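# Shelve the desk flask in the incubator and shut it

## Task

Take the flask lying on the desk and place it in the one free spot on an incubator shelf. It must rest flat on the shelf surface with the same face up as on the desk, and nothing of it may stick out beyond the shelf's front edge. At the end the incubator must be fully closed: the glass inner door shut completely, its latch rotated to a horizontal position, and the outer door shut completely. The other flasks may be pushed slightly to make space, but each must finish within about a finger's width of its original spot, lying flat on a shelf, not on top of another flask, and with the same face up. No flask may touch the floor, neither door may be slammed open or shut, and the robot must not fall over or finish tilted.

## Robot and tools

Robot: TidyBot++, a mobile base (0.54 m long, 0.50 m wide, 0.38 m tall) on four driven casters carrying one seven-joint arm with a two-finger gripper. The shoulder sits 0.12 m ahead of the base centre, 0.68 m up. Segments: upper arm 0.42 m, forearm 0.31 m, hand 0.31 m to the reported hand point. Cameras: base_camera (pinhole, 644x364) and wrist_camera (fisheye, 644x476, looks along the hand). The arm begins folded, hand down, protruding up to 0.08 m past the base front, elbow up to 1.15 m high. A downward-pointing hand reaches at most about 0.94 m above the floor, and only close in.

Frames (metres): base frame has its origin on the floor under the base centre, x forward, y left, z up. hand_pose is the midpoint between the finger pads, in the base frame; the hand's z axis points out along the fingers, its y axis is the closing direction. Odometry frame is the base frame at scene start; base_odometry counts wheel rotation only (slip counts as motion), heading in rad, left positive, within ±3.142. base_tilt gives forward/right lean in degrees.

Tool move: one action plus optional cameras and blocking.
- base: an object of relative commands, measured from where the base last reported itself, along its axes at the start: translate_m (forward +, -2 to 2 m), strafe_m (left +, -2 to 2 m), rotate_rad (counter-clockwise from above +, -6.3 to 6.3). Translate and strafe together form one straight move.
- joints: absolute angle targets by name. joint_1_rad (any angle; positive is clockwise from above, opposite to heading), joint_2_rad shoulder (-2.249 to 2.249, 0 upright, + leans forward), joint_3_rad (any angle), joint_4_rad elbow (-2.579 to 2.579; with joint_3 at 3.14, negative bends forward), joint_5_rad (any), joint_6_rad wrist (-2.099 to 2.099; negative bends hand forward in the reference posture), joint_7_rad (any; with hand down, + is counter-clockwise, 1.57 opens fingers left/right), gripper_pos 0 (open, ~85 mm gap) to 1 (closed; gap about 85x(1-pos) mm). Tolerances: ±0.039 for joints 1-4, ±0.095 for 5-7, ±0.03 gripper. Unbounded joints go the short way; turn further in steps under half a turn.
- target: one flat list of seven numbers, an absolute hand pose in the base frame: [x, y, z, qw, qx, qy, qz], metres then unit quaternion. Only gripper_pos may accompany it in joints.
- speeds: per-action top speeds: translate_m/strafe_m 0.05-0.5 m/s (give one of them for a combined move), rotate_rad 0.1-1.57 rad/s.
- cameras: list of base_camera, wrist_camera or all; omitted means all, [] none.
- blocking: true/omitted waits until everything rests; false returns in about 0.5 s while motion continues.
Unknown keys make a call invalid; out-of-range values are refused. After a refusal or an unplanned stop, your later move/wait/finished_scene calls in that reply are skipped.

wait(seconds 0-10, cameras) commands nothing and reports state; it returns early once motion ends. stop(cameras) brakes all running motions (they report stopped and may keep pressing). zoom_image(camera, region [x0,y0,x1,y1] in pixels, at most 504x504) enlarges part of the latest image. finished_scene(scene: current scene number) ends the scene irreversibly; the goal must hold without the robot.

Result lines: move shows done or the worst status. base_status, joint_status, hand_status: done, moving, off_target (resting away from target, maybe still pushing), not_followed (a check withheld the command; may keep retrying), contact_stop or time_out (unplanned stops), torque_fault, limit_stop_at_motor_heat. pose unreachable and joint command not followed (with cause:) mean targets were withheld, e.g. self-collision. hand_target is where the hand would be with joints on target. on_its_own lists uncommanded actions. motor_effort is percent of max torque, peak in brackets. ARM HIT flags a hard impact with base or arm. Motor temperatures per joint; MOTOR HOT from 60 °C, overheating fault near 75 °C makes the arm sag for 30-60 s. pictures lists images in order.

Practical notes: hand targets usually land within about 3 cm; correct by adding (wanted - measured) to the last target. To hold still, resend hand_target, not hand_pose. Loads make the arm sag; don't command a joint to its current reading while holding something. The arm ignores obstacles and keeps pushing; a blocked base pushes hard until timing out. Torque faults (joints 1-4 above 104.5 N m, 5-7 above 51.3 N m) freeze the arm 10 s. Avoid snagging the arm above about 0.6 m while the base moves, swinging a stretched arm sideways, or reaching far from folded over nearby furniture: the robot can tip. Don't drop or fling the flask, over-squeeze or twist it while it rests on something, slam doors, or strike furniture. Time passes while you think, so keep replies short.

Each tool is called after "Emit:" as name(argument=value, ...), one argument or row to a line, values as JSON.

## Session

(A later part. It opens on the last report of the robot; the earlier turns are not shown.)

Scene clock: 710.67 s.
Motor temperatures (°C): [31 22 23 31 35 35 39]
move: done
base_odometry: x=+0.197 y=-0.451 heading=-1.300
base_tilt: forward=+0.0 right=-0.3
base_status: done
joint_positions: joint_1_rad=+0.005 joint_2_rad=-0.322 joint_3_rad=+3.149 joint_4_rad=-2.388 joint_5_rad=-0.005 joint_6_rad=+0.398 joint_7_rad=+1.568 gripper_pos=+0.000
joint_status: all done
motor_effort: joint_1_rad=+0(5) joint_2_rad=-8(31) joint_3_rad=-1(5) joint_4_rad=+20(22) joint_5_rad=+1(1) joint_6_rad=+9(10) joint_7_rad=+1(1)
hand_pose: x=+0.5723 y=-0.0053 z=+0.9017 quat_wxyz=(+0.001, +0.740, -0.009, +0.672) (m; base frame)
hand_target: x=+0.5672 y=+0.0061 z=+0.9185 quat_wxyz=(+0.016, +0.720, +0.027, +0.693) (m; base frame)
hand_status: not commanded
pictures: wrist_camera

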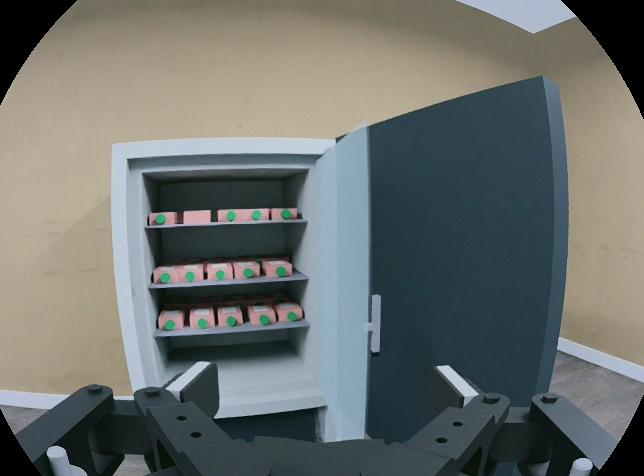

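Emit:
move(
  base={"translate_m": 0.104, "strafe_m": -0.407, "rotate_rad": 0.25},
  joints={"joint_1_rad": 0.0, "joint_2_rad": 0.016, "joint_3_rad": 3.1416, "joint_4_rad": -1.963, "joint_6_rad": 0.37, "gripper_pos": 1.0},
  cameras=["wrist_camera"],
)

Emit:
zoom_image(
  camera="wrist_camera",
  region=[150, 60, 550, 420],
)

Scene clock: 776.30 s.
Motor temperatures (°C): [31 22 23 31 35 34 39]
move: done
base_odometry: x=-0.167 y=-0.660 heading=-1.050
base_tilt: forward=+0.0 right=-0.3
base_status: done
joint_positions: joint_1_rad=+0.003 joint_2_rad=+0.011 joint_3_rad=+3.144 joint_4_rad=-1.982 joint_5_rad=-0.005 joint_6_rad=+0.400 joint_7_rad=+1.568 gripper_pos=+0.999
joint_status: all done
motor_effort: joint_1_rad=+0(5) joint_2_rad=-21(23) joint_3_rad=-1(5) joint_4_rad=+21(22) joint_5_rad=+0(1) joint_6_rad=+9(10) joint_7_rad=+1(1)
hand_pose: x=+0.7216 y=-0.0024 z=+0.9671 quat_wxyz=(+0.000, +0.715, -0.005, +0.699) (m; base frame)
hand_target: x=+0.7253 y=+0.0053 z=+0.9658 quat_wxyz=(+0.017, +0.720, +0.027, +0.693) (m; base frame)
hand_status: not commanded
pictures: wrist_camera

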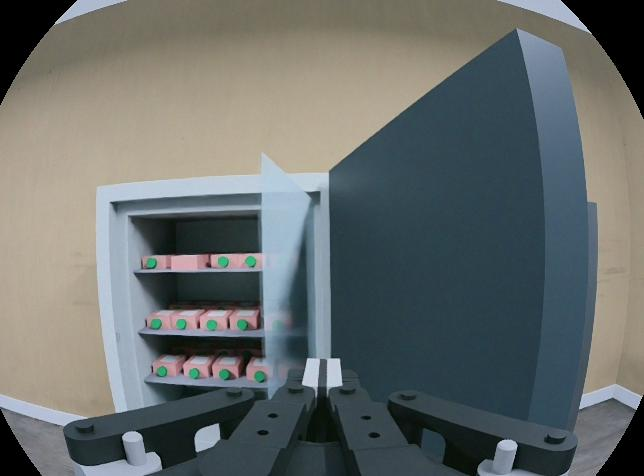

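Scaled by 1.260.

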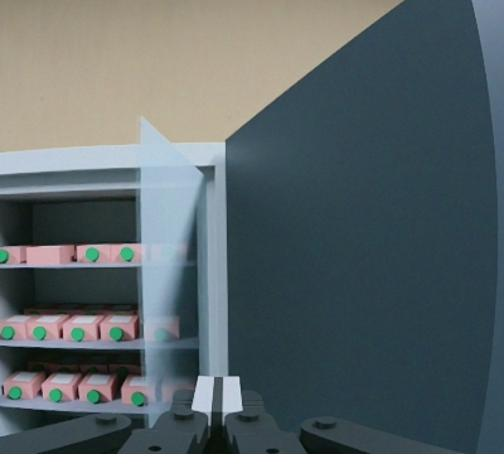

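Emit:
move(
  base={"translate_m": 0.30, "strafe_m": -0.02},
  speeds={"translate_m": 0.2},
  cameras=["wrist_camera"],
)

Scene clock: 795.27 s.
Motor temperatures (°C): [31 22 23 31 35 34 39]
move: done
base_odometry: x=-0.035 y=-0.930 heading=-1.050
base_tilt: forward=+0.0 right=-0.3
base_status: done
joint_positions: joint_1_rad=+0.003 joint_2_rad=+0.019 joint_3_rad=+3.144 joint_4_rad=-1.978 joint_5_rad=-0.005 joint_6_rad=+0.400 joint_7_rad=+1.568 gripper_pos=+0.999
joint_status: not commanded
motor_effort: joint_1_rad=-1(1) joint_2_rad=-21(24) joint_3_rad=+0(2) joint_4_rad=+20(22) joint_5_rad=+0(1) joint_6_rad=+9(9) joint_7_rad=+0(1)
hand_pose: x=+0.7244 y=-0.0024 z=+0.9641 quat_wxyz=(+0.000, +0.716, -0.005, +0.698) (m; base frame)
hand_target: x=+0.7253 y=+0.0053 z=+0.9658 quat_wxyz=(+0.017, +0.720, +0.027, +0.693) (m; base frame)
hand_status: not commanded
pictures: wrist_camera

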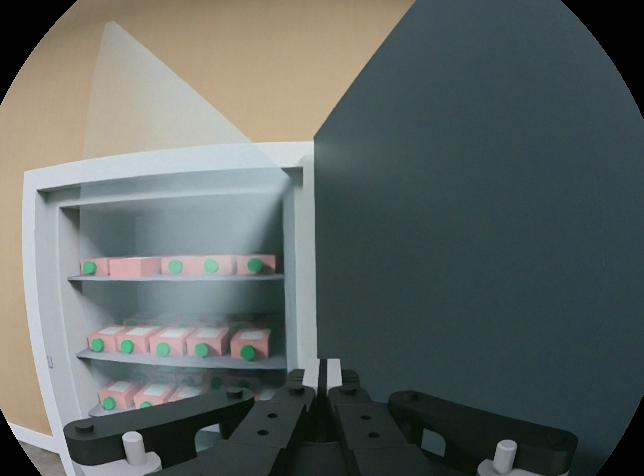

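Emit:
move(
  base={"translate_m": 0.22, "strafe_m": 0.24},
  speeds={"translate_m": 0.1},
  cameras=["wrist_camera"],
)

Scene clock: 804.17 s.
Motor temperatures (°C): [31 22 23 31 35 34 39]
move: done
base_odometry: x=+0.282 y=-1.002 heading=-1.050
base_tilt: forward=+0.1 right=-0.3
base_status: done
joint_positions: joint_1_rad=+0.004 joint_2_rad=+0.018 joint_3_rad=+3.145 joint_4_rad=-1.978 joint_5_rad=-0.005 joint_6_rad=+0.400 joint_7_rad=+1.568 gripper_pos=+0.999
joint_status: not commanded
motor_effort: joint_1_rad=+0(5) joint_2_rad=-21(23) joint_3_rad=-1(5) joint_4_rad=+21(23) joint_5_rad=+0(2) joint_6_rad=+9(9) joint_7_rad=+0(1)
hand_pose: x=+0.7242 y=-0.0037 z=+0.9645 quat_wxyz=(+0.001, +0.716, -0.006, +0.698) (m; base frame)
hand_target: x=+0.7253 y=+0.0053 z=+0.9658 quat_wxyz=(+0.017, +0.720, +0.027, +0.693) (m; base frame)
hand_status: not commanded
pictures: wrist_camera

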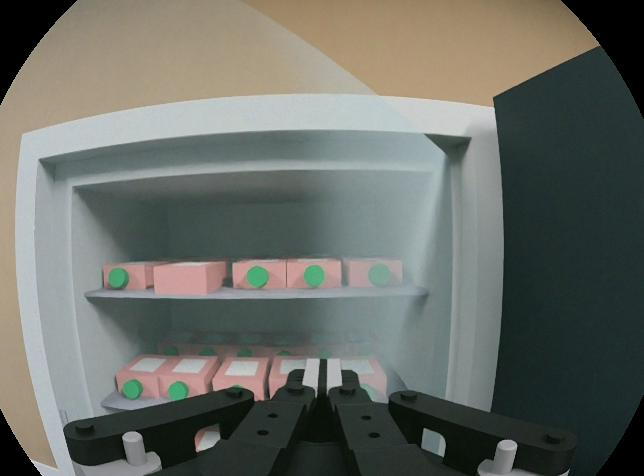

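Emit:
move(
  base={"translate_m": 0.18, "strafe_m": 0.2},
  speeds={"translate_m": 0.1},
  cameras=["wrist_camera"],
)

Scene clock: 812.90 s.
Motor temperatures (°C): [31 22 23 31 35 34 39]
move: done
base_odometry: x=+0.546 y=-1.059 heading=-1.050
base_tilt: forward=+0.0 right=-0.3
base_status: done
joint_positions: joint_1_rad=+0.003 joint_2_rad=+0.019 joint_3_rad=+3.145 joint_4_rad=-1.978 joint_5_rad=-0.005 joint_6_rad=+0.400 joint_7_rad=+1.568 gripper_pos=+0.999
joint_status: not commanded
motor_effort: joint_1_rad=+0(4) joint_2_rad=-21(23) joint_3_rad=+0(5) joint_4_rad=+20(23) joint_5_rad=+0(1) joint_6_rad=+9(9) joint_7_rad=+1(1)
hand_pose: x=+0.7244 y=-0.0037 z=+0.9643 quat_wxyz=(+0.001, +0.716, -0.006, +0.698) (m; base frame)
hand_target: x=+0.7253 y=+0.0053 z=+0.9658 quat_wxyz=(+0.017, +0.720, +0.027, +0.693) (m; base frame)
hand_status: not commanded
pictures: wrist_camera

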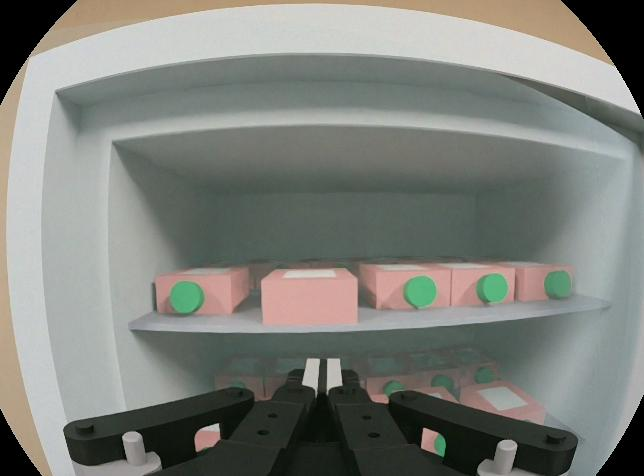

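Emit:
move(
  base={"translate_m": 0.09, "strafe_m": 0.05},
  speeds={"translate_m": 0.07},
  cameras=["wrist_camera"],
)

Scene clock: 823.10 s.
Motor temperatures (°C): [31 22 23 31 35 34 39]
move: done
base_odometry: x=+0.634 y=-1.112 heading=-1.050
base_tilt: forward=+0.0 right=-0.2
base_status: done
joint_positions: joint_1_rad=+0.004 joint_2_rad=+0.019 joint_3_rad=+3.146 joint_4_rad=-1.978 joint_5_rad=-0.005 joint_6_rad=+0.400 joint_7_rad=+1.568 gripper_pos=+0.999
joint_status: not commanded
motor_effort: joint_1_rad=-1(2) joint_2_rad=-21(23) joint_3_rad=+0(3) joint_4_rad=+21(23) joint_5_rad=+0(1) joint_6_rad=+9(9) joint_7_rad=+0(1)
hand_pose: x=+0.7244 y=-0.0039 z=+0.9645 quat_wxyz=(+0.001, +0.716, -0.006, +0.698) (m; base frame)
hand_target: x=+0.7253 y=+0.0053 z=+0.9658 quat_wxyz=(+0.017, +0.720, +0.027, +0.693) (m; base frame)
hand_status: not commanded
pictures: wrist_camera

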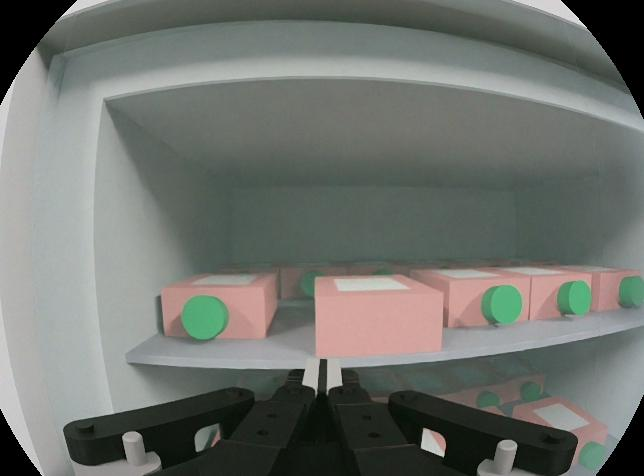

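Emit:
move(
  base={"translate_m": 0.04},
  speeds={"translate_m": 0.06},
  cameras=["wrist_camera"],
)

Scene clock: 862.47 s.
Motor temperatures (°C): [31 22 23 31 35 34 39]
move: done
base_odometry: x=+0.654 y=-1.146 heading=-1.050
base_tilt: forward=+0.0 right=-0.3
base_status: done
joint_positions: joint_1_rad=+0.004 joint_2_rad=+0.006 joint_3_rad=+3.146 joint_4_rad=-1.987 joint_5_rad=-0.005 joint_6_rad=+0.397 joint_7_rad=+1.568 gripper_pos=+0.999
joint_status: not commanded
motor_effort: joint_1_rad=-1(2) joint_2_rad=-16(23) joint_3_rad=-1(2) joint_4_rad=+26(31) joint_5_rad=+0(1) joint_6_rad=+11(13) joint_7_rad=+0(1)
hand_pose: x=+0.7196 y=-0.0038 z=+0.9659 quat_wxyz=(+0.001, +0.716, -0.006, +0.698) (m; base frame)
hand_target: x=+0.7253 y=+0.0053 z=+0.9658 quat_wxyz=(+0.017, +0.720, +0.027, +0.693) (m; base frame)
hand_status: not commanded
pictures: wrist_camera

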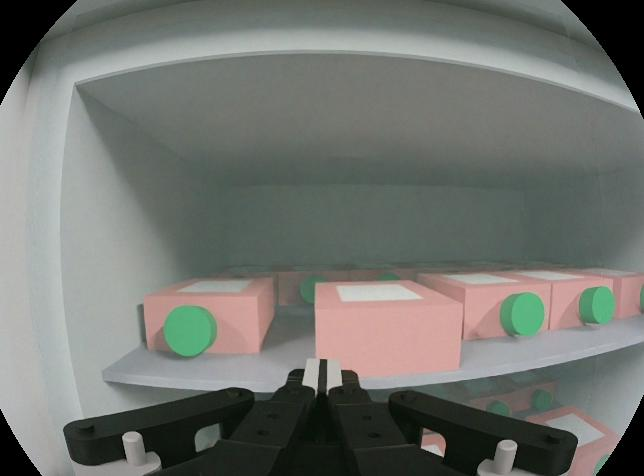

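Emit:
move(
  base={"translate_m": 0.025},
  speeds={"translate_m": 0.05},
  cameras=["wrist_camera"],
)

Scene clock: 867.87 s.
Motor temperatures (°C): [31 22 23 31 35 34 39]
move: done
base_odometry: x=+0.666 y=-1.167 heading=-1.050
base_tilt: forward=+0.0 right=-0.3
base_status: done
joint_positions: joint_1_rad=+0.004 joint_2_rad=-0.053 joint_3_rad=+3.145 joint_4_rad=-2.037 joint_5_rad=-0.005 joint_6_rad=+0.382 joint_7_rad=+1.568 gripper_pos=+0.999
joint_status: not commanded
motor_effort: joint_1_rad=-1(3) joint_2_rad=-6(19) joint_3_rad=-1(3) joint_4_rad=+34(37) joint_5_rad=+0(1) joint_6_rad=+14(15) joint_7_rad=+0(1)
hand_pose: x=+0.6959 y=-0.0036 z=+0.9657 quat_wxyz=(+0.001, +0.718, -0.006, +0.696) (m; base frame)
hand_target: x=+0.7253 y=+0.0053 z=+0.9658 quat_wxyz=(+0.017, +0.720, +0.027, +0.693) (m; base frame)
hand_status: not commanded
pictures: wrist_camera

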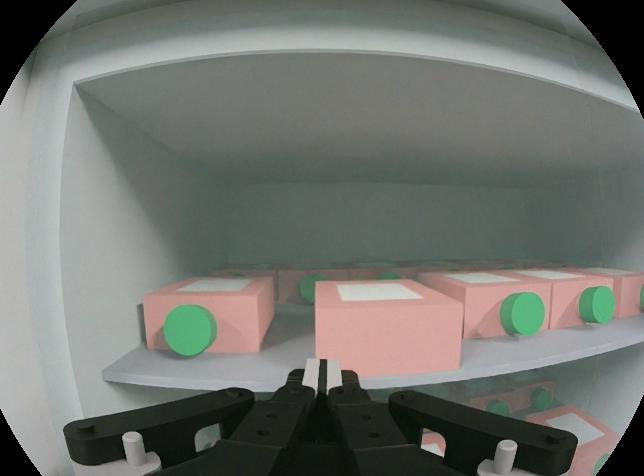

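Emit:
move(
  base={"translate_m": -0.22, "strafe_m": 0.1},
  cameras=[],
)

Emit:
move(
  joints={"joint_2_rad": 0.36, "joint_4_rad": -2.285, "joint_6_rad": 1.06, "joint_5_rad": 0.035, "joint_7_rad": 1.6},
  cameras=["wrist_camera"],
)

Scene clock: 882.43 s.
Motor temperatures (°C): [31 22 23 32 35 34 39]
move: done
base_odometry: x=+0.643 y=-0.926 heading=-1.050
base_tilt: forward=+0.1 right=-0.2
base_status: done
joint_positions: joint_1_rad=+0.006 joint_2_rad=+0.020 joint_3_rad=+3.147 joint_4_rad=-1.968 joint_5_rad=-0.005 joint_6_rad=+0.382 joint_7_rad=+1.568 gripper_pos=+0.999
joint_status: not commanded
motor_effort: joint_1_rad=-2(3) joint_2_rad=-21(25) joint_3_rad=-1(5) joint_4_rad=+21(31) joint_5_rad=+0(1) joint_6_rad=+9(12) joint_7_rad=+0(1)
hand_pose: x=+0.7260 y=-0.0058 z=+0.9642 quat_wxyz=(+0.002, +0.719, -0.007, +0.695) (m; base frame)
hand_target: x=+0.7253 y=+0.0053 z=+0.9658 quat_wxyz=(+0.017, +0.720, +0.027, +0.693) (m; base frame)
hand_status: not commanded
pictures: none
No camera images: "cameras" was empty.

Scene clock: 884.27 s.
Motor temperatures (°C): [31 22 23 32 35 34 39]
move: done
base_odometry: x=+0.643 y=-0.927 heading=-1.050
base_tilt: forward=+0.1 right=-0.3
base_status: not commanded
joint_positions: joint_1_rad=+0.006 joint_2_rad=+0.363 joint_3_rad=+3.147 joint_4_rad=-2.275 joint_5_rad=-0.005 joint_6_rad=+1.008 joint_7_rad=+1.568 gripper_pos=+0.999
joint_status: all done
motor_effort: joint_1_rad=-1(1) joint_2_rad=-27(30) joint_3_rad=-1(2) joint_4_rad=+13(21) joint_5_rad=+0(1) joint_6_rad=+9(11) joint_7_rad=+0(1)
hand_pose: x=+0.7309 y=-0.0062 z=+0.7817 quat_wxyz=(+0.004, +0.727, -0.007, +0.686) (m; base frame)
hand_target: x=+0.7281 y=+0.0108 z=+0.7947 quat_wxyz=(+0.005, +0.712, +0.027, +0.702) (m; base frame)
hand_status: not commanded
pictures: wrist_camera

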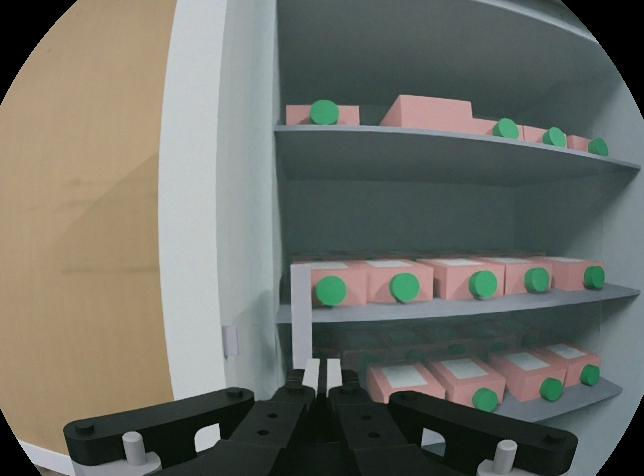

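Emit:
move(
  joints={"joint_2_rad": 0.74, "joint_4_rad": -2.38, "joint_6_rad": 1.60},
  cameras=["wrist_camera"],
)

Emit:
zoom_image(
  camera="wrist_camera",
  region=[200, 120, 400, 330],
)

Scene clock: 910.90 s.
Motor temperatures (°C): [31 22 23 31 35 34 39]
move: done
base_odometry: x=+0.643 y=-0.927 heading=-1.050
base_tilt: forward=+0.0 right=-0.4
base_status: not commanded
joint_positions: joint_1_rad=+0.006 joint_2_rad=+0.738 joint_3_rad=+3.147 joint_4_rad=-2.365 joint_5_rad=-0.005 joint_6_rad=+1.548 joint_7_rad=+1.568 gripper_pos=+0.999
joint_status: all done
motor_effort: joint_1_rad=+0(2) joint_2_rad=-31(34) joint_3_rad=-2(2) joint_4_rad=+7(14) joint_5_rad=+0(1) joint_6_rad=+9(10) joint_7_rad=+1(1)
hand_pose: x=+0.7255 y=-0.0059 z=+0.6839 quat_wxyz=(+0.005, +0.701, -0.005, +0.713) (m; base frame)
hand_target: x=+0.7202 y=+0.0122 z=+0.6940 quat_wxyz=(-0.002, +0.689, +0.022, +0.725) (m; base frame)
hand_status: not commanded
pictures: wrist_camera

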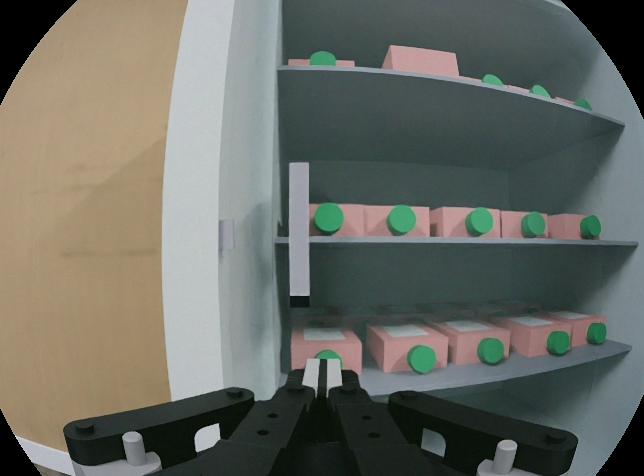

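Scaled by 2.400.

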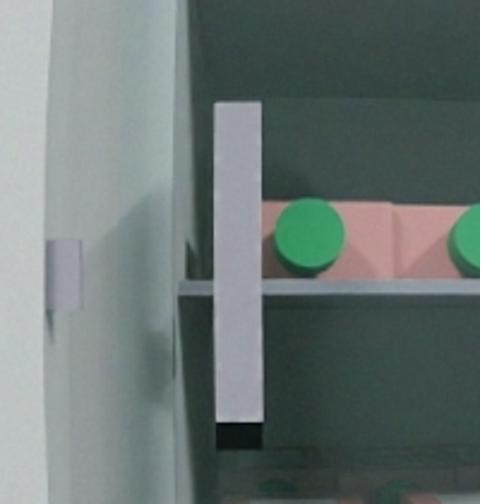

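Emit:
move(
  joints={"joint_2_rad": 0.455, "joint_4_rad": -2.355, "joint_6_rad": 1.27, "gripper_pos": 0.5},
  base={"strafe_m": 0.015},
  cameras=["wrist_camera"],
)

Emit:
zoom_image(
  camera="wrist_camera",
  region=[200, 180, 450, 420],
)

Scene clock: 950.57 s.
Motor temperatures (°C): [31 22 23 31 35 34 39]
move: done
base_odometry: x=+0.656 y=-0.919 heading=-1.050
base_tilt: forward=+0.0 right=-0.4
base_status: done
joint_positions: joint_1_rad=-0.003 joint_2_rad=+0.471 joint_3_rad=+3.147 joint_4_rad=-2.365 joint_5_rad=-0.005 joint_6_rad=+1.325 joint_7_rad=+1.568 gripper_pos=+0.500
joint_status: all done
motor_effort: joint_1_rad=+0(3) joint_2_rad=-27(33) joint_3_rad=-1(4) joint_4_rad=+11(11) joint_5_rad=+0(2) joint_6_rad=+9(10) joint_7_rad=+1(1)
hand_pose: x=+0.7154 y=-0.0010 z=+0.7753 quat_wxyz=(+0.001, +0.686, -0.003, +0.728) (m; base frame)
hand_target: x=+0.7172 y=+0.0117 z=+0.7721 quat_wxyz=(+0.003, +0.696, +0.026, +0.718) (m; base frame)
hand_status: not commanded
pictures: wrist_camera

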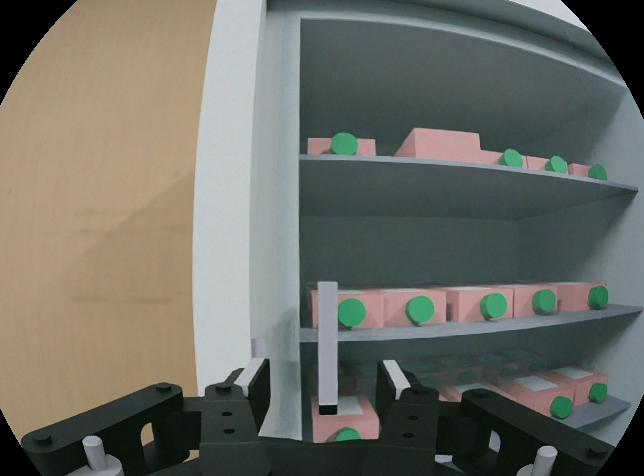

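Scaled by 2.016.

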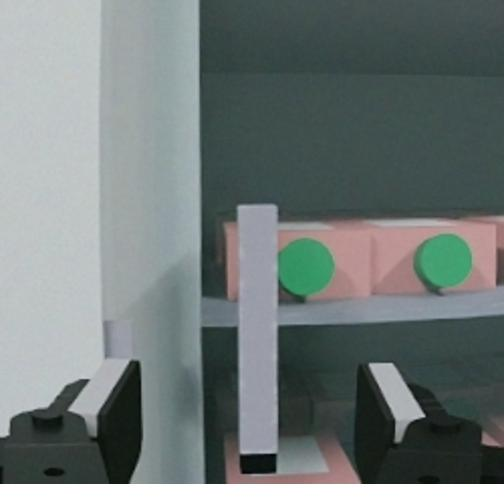

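Emit:
move(
  joints={"joint_6_rad": 1.22},
  base={"strafe_m": -0.006, "translate_m": 0.12},
  speeds={"translate_m": 0.12},
  cameras=["wrist_camera"],
)

Emit:
zoom_image(
  camera="wrist_camera",
  region=[200, 180, 450, 420],
)

Scene clock: 963.30 s.
Motor temperatures (°C): [31 22 23 31 35 34 39]
move: done
base_odometry: x=+0.711 y=-1.026 heading=-1.050
base_tilt: forward=+0.0 right=-0.3
base_status: done
joint_positions: joint_1_rad=-0.003 joint_2_rad=+0.467 joint_3_rad=+3.147 joint_4_rad=-2.363 joint_5_rad=-0.005 joint_6_rad=+1.264 joint_7_rad=+1.568 gripper_pos=+0.500
joint_status: all done
motor_effort: joint_1_rad=+0(1) joint_2_rad=-28(30) joint_3_rad=-1(2) joint_4_rad=+11(12) joint_5_rad=+0(1) joint_6_rad=+9(10) joint_7_rad=+0(1)
hand_pose: x=+0.7160 y=-0.0010 z=+0.7595 quat_wxyz=(+0.001, +0.706, -0.003, +0.709) (m; base frame)
hand_target: x=+0.7173 y=+0.0116 z=+0.7565 quat_wxyz=(+0.003, +0.713, +0.026, +0.700) (m; base frame)
hand_status: not commanded
pictures: wrist_camera

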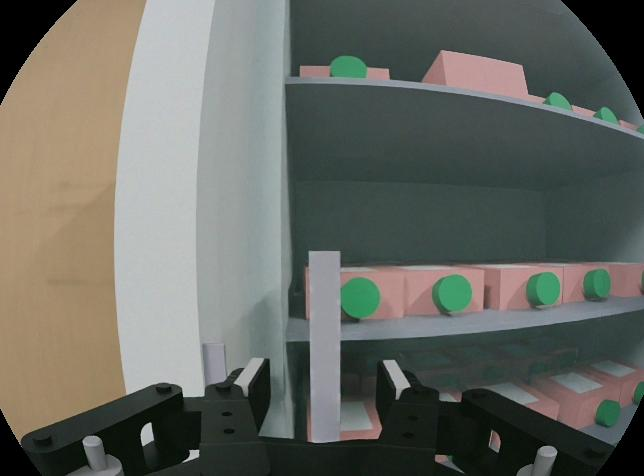

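Scaled by 2.016.

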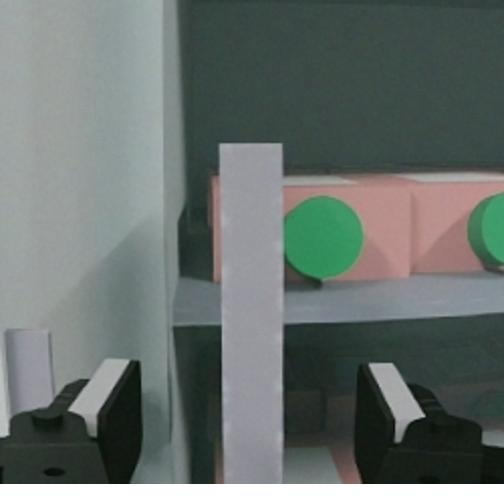

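Emit:
move(
  base={"translate_m": 0.073},
  speeds={"translate_m": 0.06},
  cameras=[],
)

Emit:
move(
  joints={"gripper_pos": 0.76},
  cameras=["wrist_camera"],
)

Emit:
zoom_image(
  camera="wrist_camera",
  region=[200, 180, 450, 420],
)

Scene clock: 975.23 s.
Motor temperatures (°C): [31 22 23 31 35 34 39]
move: done
base_odometry: x=+0.747 y=-1.089 heading=-1.050
base_tilt: forward=+0.0 right=-0.3
base_status: done
joint_positions: joint_1_rad=-0.003 joint_2_rad=+0.459 joint_3_rad=+3.147 joint_4_rad=-2.372 joint_5_rad=-0.005 joint_6_rad=+1.262 joint_7_rad=+1.568 gripper_pos=+0.500
joint_status: not commanded
motor_effort: joint_1_rad=+0(1) joint_2_rad=-26(28) joint_3_rad=-2(2) joint_4_rad=+12(19) joint_5_rad=+0(1) joint_6_rad=+9(10) joint_7_rad=+1(1)
hand_pose: x=+0.7129 y=-0.0009 z=+0.7606 quat_wxyz=(+0.001, +0.706, -0.003, +0.708) (m; base frame)
hand_target: x=+0.7173 y=+0.0116 z=+0.7565 quat_wxyz=(+0.003, +0.713, +0.026, +0.700) (m; base frame)
hand_status: not commanded
pictures: none
No camera images: "cameras" was empty.

Scene clock: 975.90 s.
Motor temperatures (°C): [31 22 23 31 35 34 39]
move: done
base_odometry: x=+0.747 y=-1.089 heading=-1.050
base_tilt: forward=+0.1 right=-0.3
base_status: not commanded
joint_positions: joint_1_rad=-0.001 joint_2_rad=+0.456 joint_3_rad=+3.142 joint_4_rad=-2.375 joint_5_rad=-0.001 joint_6_rad=+1.262 joint_7_rad=+1.568 gripper_pos=+0.760
joint_status: all done
motor_effort: joint_1_rad=+1(5) joint_2_rad=-25(26) joint_3_rad=-2(6) joint_4_rad=+15(17) joint_5_rad=+0(4) joint_6_rad=+9(9) joint_7_rad=+0(1)
hand_pose: x=+0.7115 y=+0.0016 z=+0.7605 quat_wxyz=(-0.001, +0.707, -0.001, +0.708) (m; base frame)
hand_target: x=+0.7173 y=+0.0116 z=+0.7565 quat_wxyz=(+0.003, +0.713, +0.026, +0.700) (m; base frame)
hand_status: not commanded
pictures: wrist_camera

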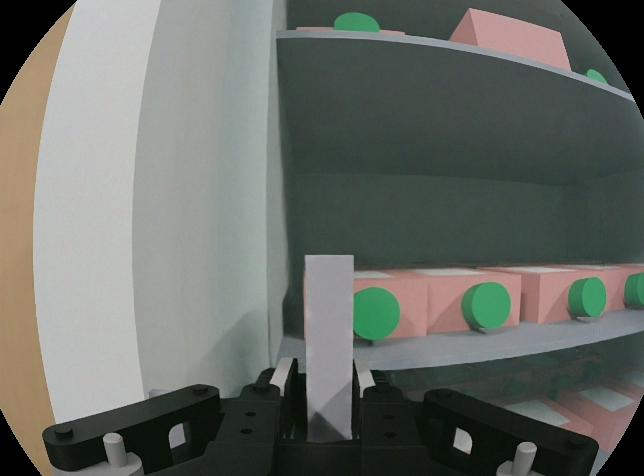

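Scaled by 2.016.

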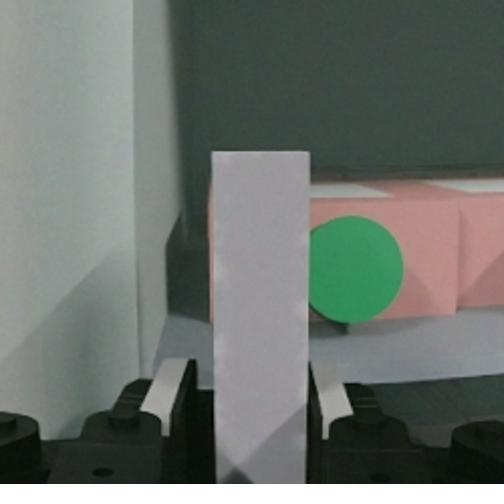

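Emit:
move(
  joints={"joint_7_rad": 2.1},
  cameras=["wrist_camera"],
)

Scene clock: 982.87 s.
Motor temperatures (°C): [31 22 23 31 35 34 39]
move: off_target
base_odometry: x=+0.747 y=-1.089 heading=-1.050
base_tilt: forward=+0.1 right=-0.3
base_status: not commanded
joint_positions: joint_1_rad=+0.003 joint_2_rad=+0.454 joint_3_rad=+3.141 joint_4_rad=-2.375 joint_5_rad=-0.001 joint_6_rad=+1.262 joint_7_rad=+1.977 gripper_pos=+0.758
joint_status: joint_7_rad off_target (ended at +1.977, target +2.100)
motor_effort: joint_1_rad=-1(4) joint_2_rad=-25(25) joint_3_rad=+1(3) joint_4_rad=+15(16) joint_5_rad=+4(5) joint_6_rad=+8(9) joint_7_rad=+10(11)
hand_pose: x=+0.7115 y=-0.0005 z=+0.7621 quat_wxyz=(+0.144, +0.692, +0.141, +0.694) (m; base frame)
hand_target: x=+0.7173 y=+0.0116 z=+0.7565 quat_wxyz=(+0.176, +0.685, +0.202, +0.678) (m; base frame)
hand_status: not commanded
pictures: wrist_camera

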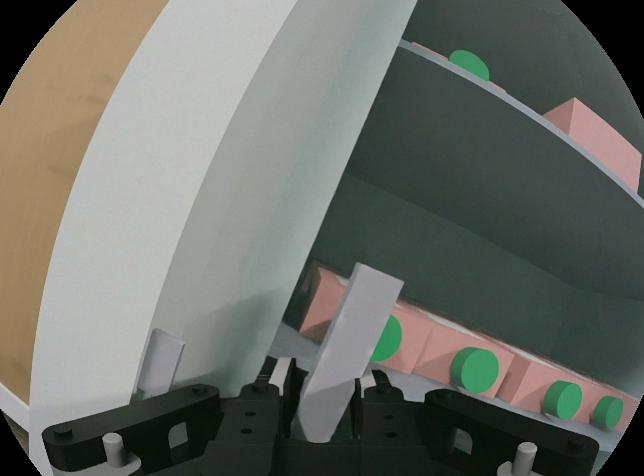

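Emit:
move(
  joints={"joint_7_rad": 1.0},
  cameras=["wrist_camera"],
)

Scene clock: 988.37 s.
Motor temperatures (°C): [31 22 23 31 35 34 39]
move: done
base_odometry: x=+0.747 y=-1.089 heading=-1.050
base_tilt: forward=+0.1 right=-0.3
base_status: not commanded
joint_positions: joint_1_rad=+0.004 joint_2_rad=+0.457 joint_3_rad=+3.142 joint_4_rad=-2.376 joint_5_rad=-0.001 joint_6_rad=+1.254 joint_7_rad=+1.077 gripper_pos=+0.760
joint_status: all done
motor_effort: joint_1_rad=-1(2) joint_2_rad=-28(29) joint_3_rad=-2(3) joint_4_rad=+14(16) joint_5_rad=+1(4) joint_6_rad=+11(11) joint_7_rad=+0(11)
hand_pose: x=+0.7115 y=-0.0013 z=+0.7576 quat_wxyz=(-0.171, +0.688, -0.176, +0.683) (m; base frame)
hand_target: x=+0.7173 y=+0.0116 z=+0.7565 quat_wxyz=(-0.204, +0.689, -0.186, +0.670) (m; base frame)
hand_status: not commanded
pictures: wrist_camera

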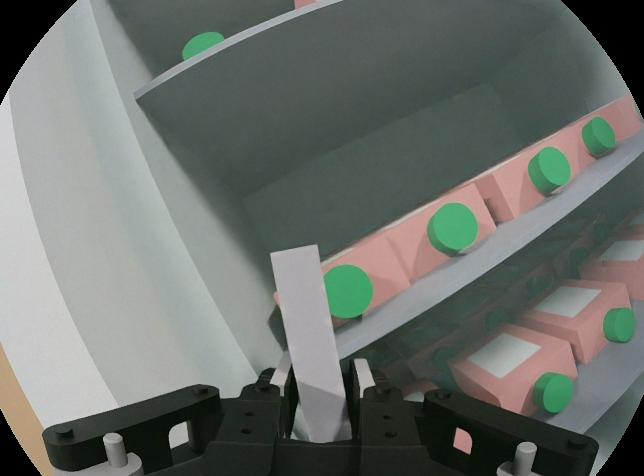

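Emit:
move(
  joints={"joint_7_rad": -0.12},
  cameras=["wrist_camera"],
)

Emit:
zoom_image(
  camera="wrist_camera",
  region=[200, 180, 450, 420],
)

Scene clock: 994.63 s.
Motor temperatures (°C): [31 22 23 31 35 34 39]
move: done
base_odometry: x=+0.747 y=-1.089 heading=-1.050
base_tilt: forward=+0.1 right=-0.3
base_status: not commanded
joint_positions: joint_1_rad=+0.004 joint_2_rad=+0.458 joint_3_rad=+3.142 joint_4_rad=-2.375 joint_5_rad=-0.001 joint_6_rad=+1.253 joint_7_rad=-0.042 gripper_pos=+0.760
joint_status: all done
motor_effort: joint_1_rad=-1(3) joint_2_rad=-29(30) joint_3_rad=-2(3) joint_4_rad=+11(16) joint_5_rad=+1(2) joint_6_rad=+10(12) joint_7_rad=+0(1)
hand_pose: x=+0.7117 y=-0.0013 z=+0.7566 quat_wxyz=(-0.507, +0.490, -0.514, +0.488) (m; base frame)
hand_target: x=+0.7173 y=+0.0116 z=+0.7565 quat_wxyz=(-0.529, +0.485, -0.524, +0.459) (m; base frame)
hand_status: not commanded
pictures: wrist_camera

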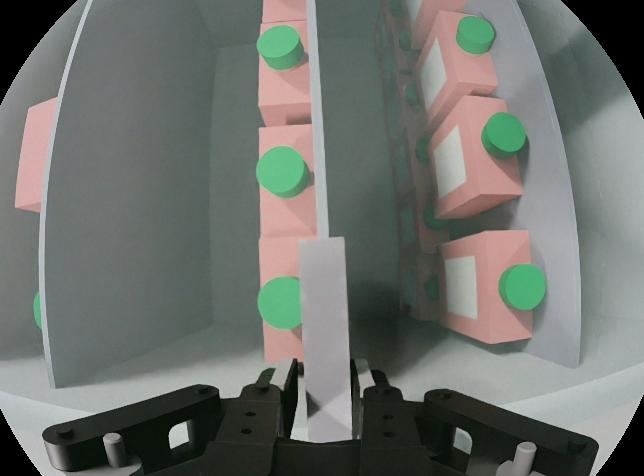

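Scaled by 2.016.

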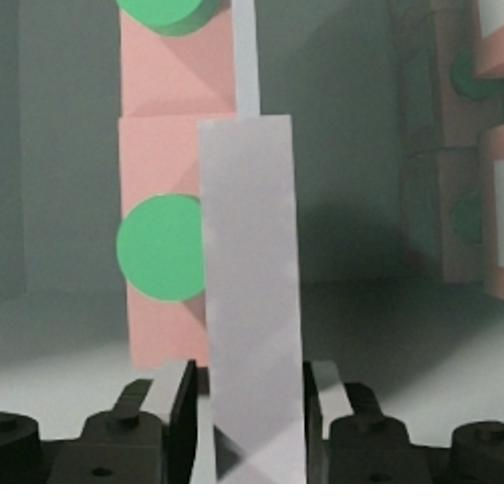

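Emit:
move(
  joints={"gripper_pos": 0.55},
  cameras=[],
)

Emit:
move(
  base={"translate_m": -0.1},
  speeds={"translate_m": 0.1},
  cameras=[],
)

Emit:
move(
  joints={"joint_7_rad": 1.6, "gripper_pos": 1.0},
  base={"translate_m": -0.25},
  cameras=["wrist_camera"],
)

Emit:
zoom_image(
  camera="wrist_camera",
  region=[200, 180, 450, 420],
)

Scene clock: 1009.37 s.
Motor temperatures (°C): [31 22 23 31 35 34 39]
move: done
base_odometry: x=+0.747 y=-1.089 heading=-1.050
base_tilt: forward=+0.1 right=-0.4
base_status: not commanded
joint_positions: joint_1_rad=+0.004 joint_2_rad=+0.458 joint_3_rad=+3.142 joint_4_rad=-2.373 joint_5_rad=-0.001 joint_6_rad=+1.253 joint_7_rad=-0.043 gripper_pos=+0.550
joint_status: all done
motor_effort: joint_1_rad=-1(1) joint_2_rad=-28(28) joint_3_rad=-1(2) joint_4_rad=+12(12) joint_5_rad=+0(1) joint_6_rad=+9(10) joint_7_rad=+1(1)
hand_pose: x=+0.7124 y=-0.0013 z=+0.7576 quat_wxyz=(-0.508, +0.490, -0.514, +0.489) (m; base frame)
hand_target: x=+0.7173 y=+0.0116 z=+0.7565 quat_wxyz=(-0.529, +0.485, -0.524, +0.459) (m; base frame)
hand_status: not commanded
pictures: none
No camera images: "cameras" was empty.

Scene clock: 1010.87 s.
Motor temperatures (°C): [31 22 23 31 35 34 39]
move: done
base_odometry: x=+0.698 y=-1.002 heading=-1.050
base_tilt: forward=+0.0 right=-0.3
base_status: done
joint_positions: joint_1_rad=+0.004 joint_2_rad=+0.458 joint_3_rad=+3.142 joint_4_rad=-2.364 joint_5_rad=-0.001 joint_6_rad=+1.253 joint_7_rad=-0.043 gripper_pos=+0.550
joint_status: not commanded
motor_effort: joint_1_rad=-1(1) joint_2_rad=-27(29) joint_3_rad=-1(2) joint_4_rad=+11(12) joint_5_rad=+0(1) joint_6_rad=+9(9) joint_7_rad=+1(1)
hand_pose: x=+0.7150 y=-0.0013 z=+0.7610 quat_wxyz=(-0.510, +0.488, -0.512, +0.491) (m; base frame)
hand_target: x=+0.7173 y=+0.0116 z=+0.7565 quat_wxyz=(-0.529, +0.485, -0.524, +0.459) (m; base frame)
hand_status: not commanded
pictures: none
No camera images: "cameras" was empty.

Scene clock: 1013.10 s.
Motor temperatures (°C): [31 22 23 31 35 34 39]
move: done
base_odometry: x=+0.573 y=-0.786 heading=-1.050
base_tilt: forward=+0.0 right=-0.3
base_status: done
joint_positions: joint_1_rad=+0.004 joint_2_rad=+0.458 joint_3_rad=+3.142 joint_4_rad=-2.363 joint_5_rad=-0.001 joint_6_rad=+1.253 joint_7_rad=+1.524 gripper_pos=+0.999
joint_status: all done
motor_effort: joint_1_rad=+0(1) joint_2_rad=-27(29) joint_3_rad=-2(2) joint_4_rad=+11(13) joint_5_rad=+0(1) joint_6_rad=+9(10) joint_7_rad=+0(1)
hand_pose: x=+0.7153 y=-0.0013 z=+0.7614 quat_wxyz=(-0.015, +0.706, -0.018, +0.708) (m; base frame)
hand_target: x=+0.7173 y=+0.0116 z=+0.7565 quat_wxyz=(+0.003, +0.713, +0.026, +0.700) (m; base frame)
hand_status: not commanded
pictures: wrist_camera

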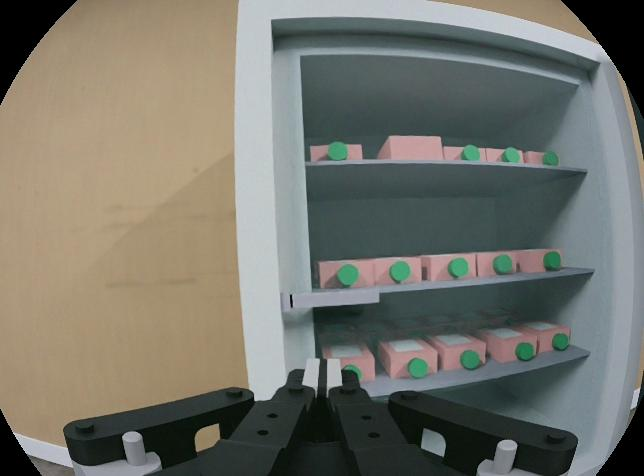

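Scaled by 2.016.

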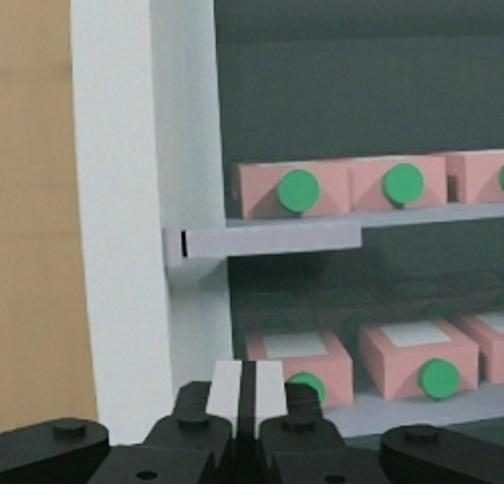

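Emit:
move(
  base={"translate_m": -0.37, "strafe_m": -0.7},
  joints={"joint_2_rad": 0.0, "joint_4_rad": -2.2, "joint_6_rad": 0.6},
  cameras=["wrist_camera", "base_camera"],
)

Scene clock: 1039.97 s.
Motor temperatures (°C): [31 22 23 31 35 34 39]
move: done
base_odometry: x=-0.218 y=-0.813 heading=-1.050
base_tilt: forward=+0.0 right=-0.3
base_status: done
joint_positions: joint_1_rad=+0.003 joint_2_rad=+0.014 joint_3_rad=+3.142 joint_4_rad=-2.218 joint_5_rad=-0.001 joint_6_rad=+0.653 joint_7_rad=+1.524 gripper_pos=+0.999
joint_status: all done
motor_effort: joint_1_rad=-1(2) joint_2_rad=-19(29) joint_3_rad=+0(3) joint_4_rad=+19(20) joint_5_rad=+0(1) joint_6_rad=+9(10) joint_7_rad=+0(1)
hand_pose: x=+0.6841 y=-0.0003 z=+0.9071 quat_wxyz=(-0.016, +0.710, -0.018, +0.704) (m; base frame)
hand_target: x=+0.6842 y=+0.0075 z=+0.9084 quat_wxyz=(+0.013, +0.717, +0.028, +0.696) (m; base frame)
hand_status: not commanded
pictures: base_camera, wrist_camera

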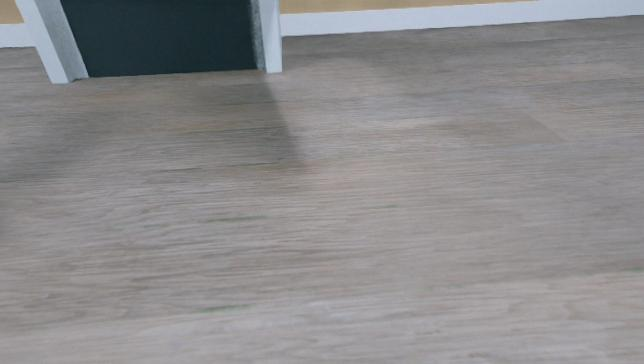

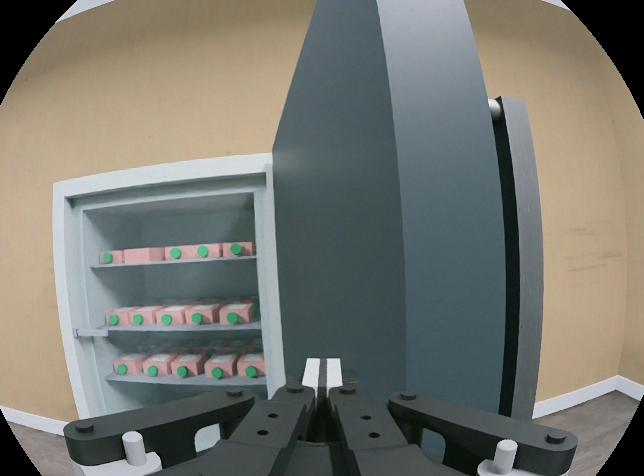

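Emit:
move(
  base={"translate_m": -0.12},
  cameras=[],
)

Emit:
move(
  base={"strafe_m": -0.996},
  cameras=[],
)

Emit:
move(
  base={"translate_m": 0.66},
  cameras=[],
)

Emit:
move(
  base={"rotate_rad": 1.05},
  cameras=["wrist_camera"],
)

Scene clock: 1101.27 s.
Motor temperatures (°C): [31 22 23 31 35 34 39]
move: done
base_odometry: x=-0.278 y=-0.709 heading=-1.050
base_tilt: forward=+0.1 right=-0.3
base_status: done
joint_positions: joint_1_rad=+0.003 joint_2_rad=+0.004 joint_3_rad=+3.142 joint_4_rad=-2.214 joint_5_rad=-0.001 joint_6_rad=+0.651 joint_7_rad=+1.524 gripper_pos=+0.999
joint_status: not commanded
motor_effort: joint_1_rad=-1(1) joint_2_rad=-18(22) joint_3_rad=-1(1) joint_4_rad=+18(20) joint_5_rad=+0(1) joint_6_rad=+9(10) joint_7_rad=+0(1)
hand_pose: x=+0.6826 y=-0.0003 z=+0.9140 quat_wxyz=(-0.016, +0.706, -0.018, +0.708) (m; base frame)
hand_target: x=+0.6842 y=+0.0075 z=+0.9084 quat_wxyz=(+0.013, +0.717, +0.028, +0.696) (m; base frame)
hand_status: not commanded
pictures: none
No camera images: "cameras" was empty.

Scene clock: 1104.37 s.
Motor temperatures (°C): [31 22 23 31 35 34 39]
move: done
base_odometry: x=-1.142 y=-1.205 heading=-1.050
base_tilt: forward=+0.1 right=-0.2
base_status: done
joint_positions: joint_1_rad=+0.002 joint_2_rad=+0.004 joint_3_rad=+3.141 joint_4_rad=-2.214 joint_5_rad=-0.001 joint_6_rad=+0.650 joint_7_rad=+1.524 gripper_pos=+0.999
joint_status: not commanded
motor_effort: joint_1_rad=-1(3) joint_2_rad=-19(19) joint_3_rad=+0(3) joint_4_rad=+19(20) joint_5_rad=+0(1) joint_6_rad=+9(9) joint_7_rad=+0(1)
hand_pose: x=+0.6826 y=+0.0002 z=+0.9139 quat_wxyz=(-0.016, +0.706, -0.018, +0.708) (m; base frame)
hand_target: x=+0.6842 y=+0.0075 z=+0.9084 quat_wxyz=(+0.013, +0.717, +0.028, +0.696) (m; base frame)
hand_status: not commanded
pictures: none
No camera images: "cameras" was empty.

Scene clock: 1106.87 s.
Motor temperatures (°C): [31 22 23 31 35 34 39]
move: done
base_odometry: x=-0.814 y=-1.778 heading=-1.050
base_tilt: forward=+0.0 right=-0.4
base_status: done
joint_positions: joint_1_rad=+0.002 joint_2_rad=+0.005 joint_3_rad=+3.141 joint_4_rad=-2.213 joint_5_rad=-0.001 joint_6_rad=+0.648 joint_7_rad=+1.524 gripper_pos=+0.999
joint_status: not commanded
motor_effort: joint_1_rad=+0(1) joint_2_rad=-19(21) joint_3_rad=-1(2) joint_4_rad=+18(20) joint_5_rad=+0(1) joint_6_rad=+9(9) joint_7_rad=+0(1)
hand_pose: x=+0.6833 y=+0.0002 z=+0.9135 quat_wxyz=(-0.016, +0.706, -0.018, +0.707) (m; base frame)
hand_target: x=+0.6842 y=+0.0075 z=+0.9084 quat_wxyz=(+0.013, +0.717, +0.028, +0.696) (m; base frame)
hand_status: not commanded
pictures: none
No camera images: "cameras" was empty.

Scene clock: 1108.83 s.
Motor temperatures (°C): [31 22 23 31 35 34 39]
move: done
base_odometry: x=-0.814 y=-1.778 heading=+0.000
base_tilt: forward=+0.0 right=-0.3
base_status: done
joint_positions: joint_1_rad=-0.004 joint_2_rad=+0.005 joint_3_rad=+3.139 joint_4_rad=-2.212 joint_5_rad=-0.001 joint_6_rad=+0.648 joint_7_rad=+1.524 gripper_pos=+0.999
joint_status: not commanded
motor_effort: joint_1_rad=+0(3) joint_2_rad=-19(20) joint_3_rad=+0(3) joint_4_rad=+19(19) joint_5_rad=+0(1) joint_6_rad=+9(9) joint_7_rad=+1(1)
hand_pose: x=+0.6833 y=+0.0048 z=+0.9135 quat_wxyz=(-0.019, +0.707, -0.015, +0.707) (m; base frame)
hand_target: x=+0.6842 y=+0.0075 z=+0.9084 quat_wxyz=(+0.013, +0.717, +0.028, +0.696) (m; base frame)
hand_status: not commanded
pictures: wrist_camera

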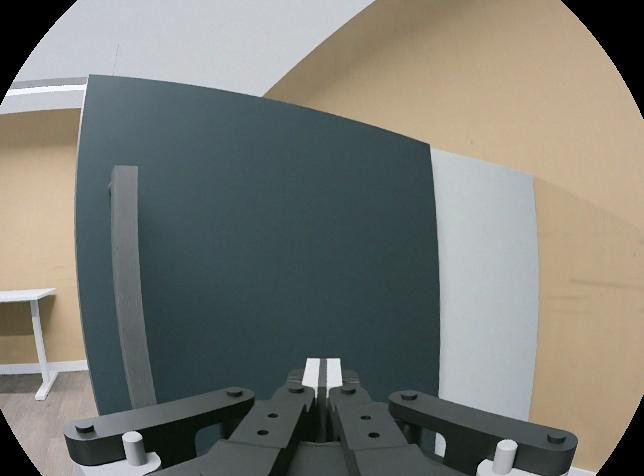

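Emit:
move(
  base={"translate_m": 0.3, "strafe_m": 0.04},
  speeds={"translate_m": 0.25},
  cameras=[],
)

Emit:
move(
  base={"translate_m": 0.5, "strafe_m": -0.05},
  speeds={"translate_m": 0.1},
  cameras=["wrist_camera"],
)

Scene clock: 1130.70 s.
Motor temperatures (°C): [31 22 23 31 35 34 39]
move: done
base_odometry: x=-0.514 y=-1.738 heading=+0.001
base_tilt: forward=+0.0 right=-0.3
base_status: done
joint_positions: joint_1_rad=-0.004 joint_2_rad=+0.005 joint_3_rad=+3.139 joint_4_rad=-2.212 joint_5_rad=-0.001 joint_6_rad=+0.648 joint_7_rad=+1.524 gripper_pos=+0.999
joint_status: not commanded
motor_effort: joint_1_rad=+0(1) joint_2_rad=-19(21) joint_3_rad=-2(2) joint_4_rad=+19(20) joint_5_rad=+0(1) joint_6_rad=+9(10) joint_7_rad=+1(1)
hand_pose: x=+0.6834 y=+0.0048 z=+0.9136 quat_wxyz=(-0.019, +0.707, -0.015, +0.707) (m; base frame)
hand_target: x=+0.6842 y=+0.0075 z=+0.9084 quat_wxyz=(+0.013, +0.717, +0.028, +0.696) (m; base frame)
hand_status: not commanded
pictures: none
No camera images: "cameras" was empty.

Scene clock: 1136.30 s.
Motor temperatures (°C): [31 22 23 31 35 34 39]
move: done
base_odometry: x=-0.014 y=-1.787 heading=+0.001
base_tilt: forward=+0.0 right=-0.3
base_status: done
joint_positions: joint_1_rad=+0.002 joint_2_rad=+0.003 joint_3_rad=+3.143 joint_4_rad=-2.212 joint_5_rad=-0.001 joint_6_rad=+0.647 joint_7_rad=+1.524 gripper_pos=+0.999
joint_status: not commanded
motor_effort: joint_1_rad=+0(3) joint_2_rad=-19(21) joint_3_rad=-1(5) joint_4_rad=+18(23) joint_5_rad=+0(2) joint_6_rad=+9(10) joint_7_rad=+0(1)
hand_pose: x=+0.6830 y=-0.0009 z=+0.9143 quat_wxyz=(-0.015, +0.706, -0.018, +0.708) (m; base frame)
hand_target: x=+0.6842 y=+0.0075 z=+0.9084 quat_wxyz=(+0.013, +0.717, +0.028, +0.696) (m; base frame)
hand_status: not commanded
pictures: wrist_camera

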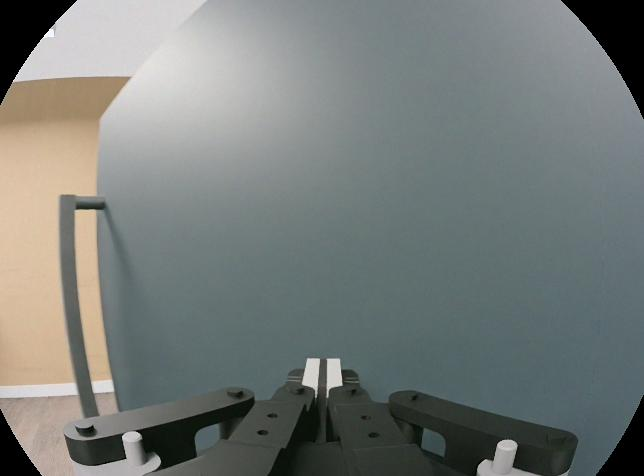

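Emit:
move(
  base={"translate_m": 0.17, "strafe_m": 0.366, "rotate_rad": -0.5},
  speeds={"translate_m": 0.15, "rotate_rad": 0.2},
  cameras=["wrist_camera"],
)

Scene clock: 1164.77 s.
Motor temperatures (°C): [31 22 23 31 35 34 39]
move: done
base_odometry: x=+0.156 y=-1.421 heading=-0.500
base_tilt: forward=+0.1 right=-0.3
base_status: done
joint_positions: joint_1_rad=-0.001 joint_2_rad=+0.003 joint_3_rad=+3.142 joint_4_rad=-2.212 joint_5_rad=-0.001 joint_6_rad=+0.647 joint_7_rad=+1.524 gripper_pos=+0.999
joint_status: not commanded
motor_effort: joint_1_rad=+0(2) joint_2_rad=-19(19) joint_3_rad=-1(3) joint_4_rad=+19(19) joint_5_rad=+1(1) joint_6_rad=+9(9) joint_7_rad=+1(1)
hand_pose: x=+0.6830 y=+0.0015 z=+0.9143 quat_wxyz=(-0.017, +0.706, -0.017, +0.708) (m; base frame)
hand_target: x=+0.6842 y=+0.0075 z=+0.9084 quat_wxyz=(+0.013, +0.717, +0.028, +0.696) (m; base frame)
hand_status: not commanded
pictures: wrist_camera

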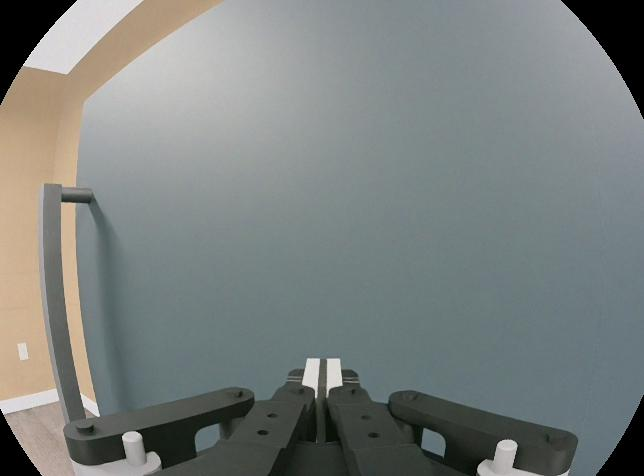

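Emit:
move(
  base={"translate_m": 0.201, "strafe_m": 0.391, "rotate_rad": -0.55},
  speeds={"translate_m": 0.15, "rotate_rad": 0.2},
  cameras=["wrist_camera"],
)

Scene clock: 1176.43 s.
Motor temperatures (°C): [31 22 23 31 35 34 39]
move: done
base_odometry: x=+0.520 y=-1.174 heading=-1.051
base_tilt: forward=+0.0 right=-0.3
base_status: done
joint_positions: joint_1_rad=+0.017 joint_2_rad=-0.030 joint_3_rad=+3.156 joint_4_rad=-2.239 joint_5_rad=-0.001 joint_6_rad=+0.644 joint_7_rad=+1.524 gripper_pos=+0.999
joint_status: not commanded
motor_effort: joint_1_rad=-3(7) joint_2_rad=-13(19) joint_3_rad=-3(8) joint_4_rad=+24(30) joint_5_rad=+2(4) joint_6_rad=+10(11) joint_7_rad=+0(1)
hand_pose: x=+0.6700 y=-0.0165 z=+0.9166 quat_wxyz=(-0.006, +0.705, -0.028, +0.709) (m; base frame)
hand_target: x=+0.6842 y=+0.0075 z=+0.9084 quat_wxyz=(+0.013, +0.717, +0.028, +0.696) (m; base frame)
hand_status: not commanded
pictures: wrist_camera

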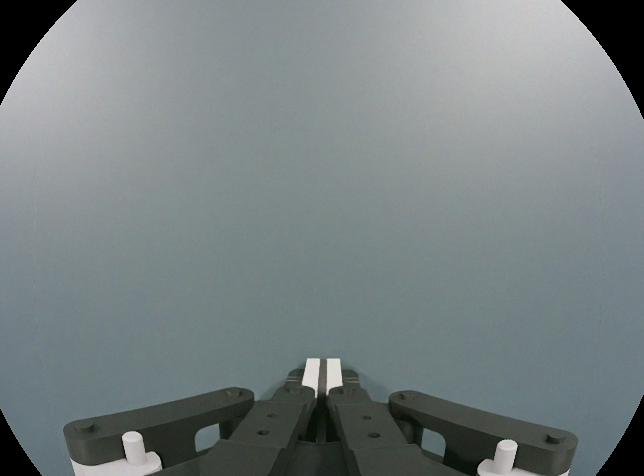

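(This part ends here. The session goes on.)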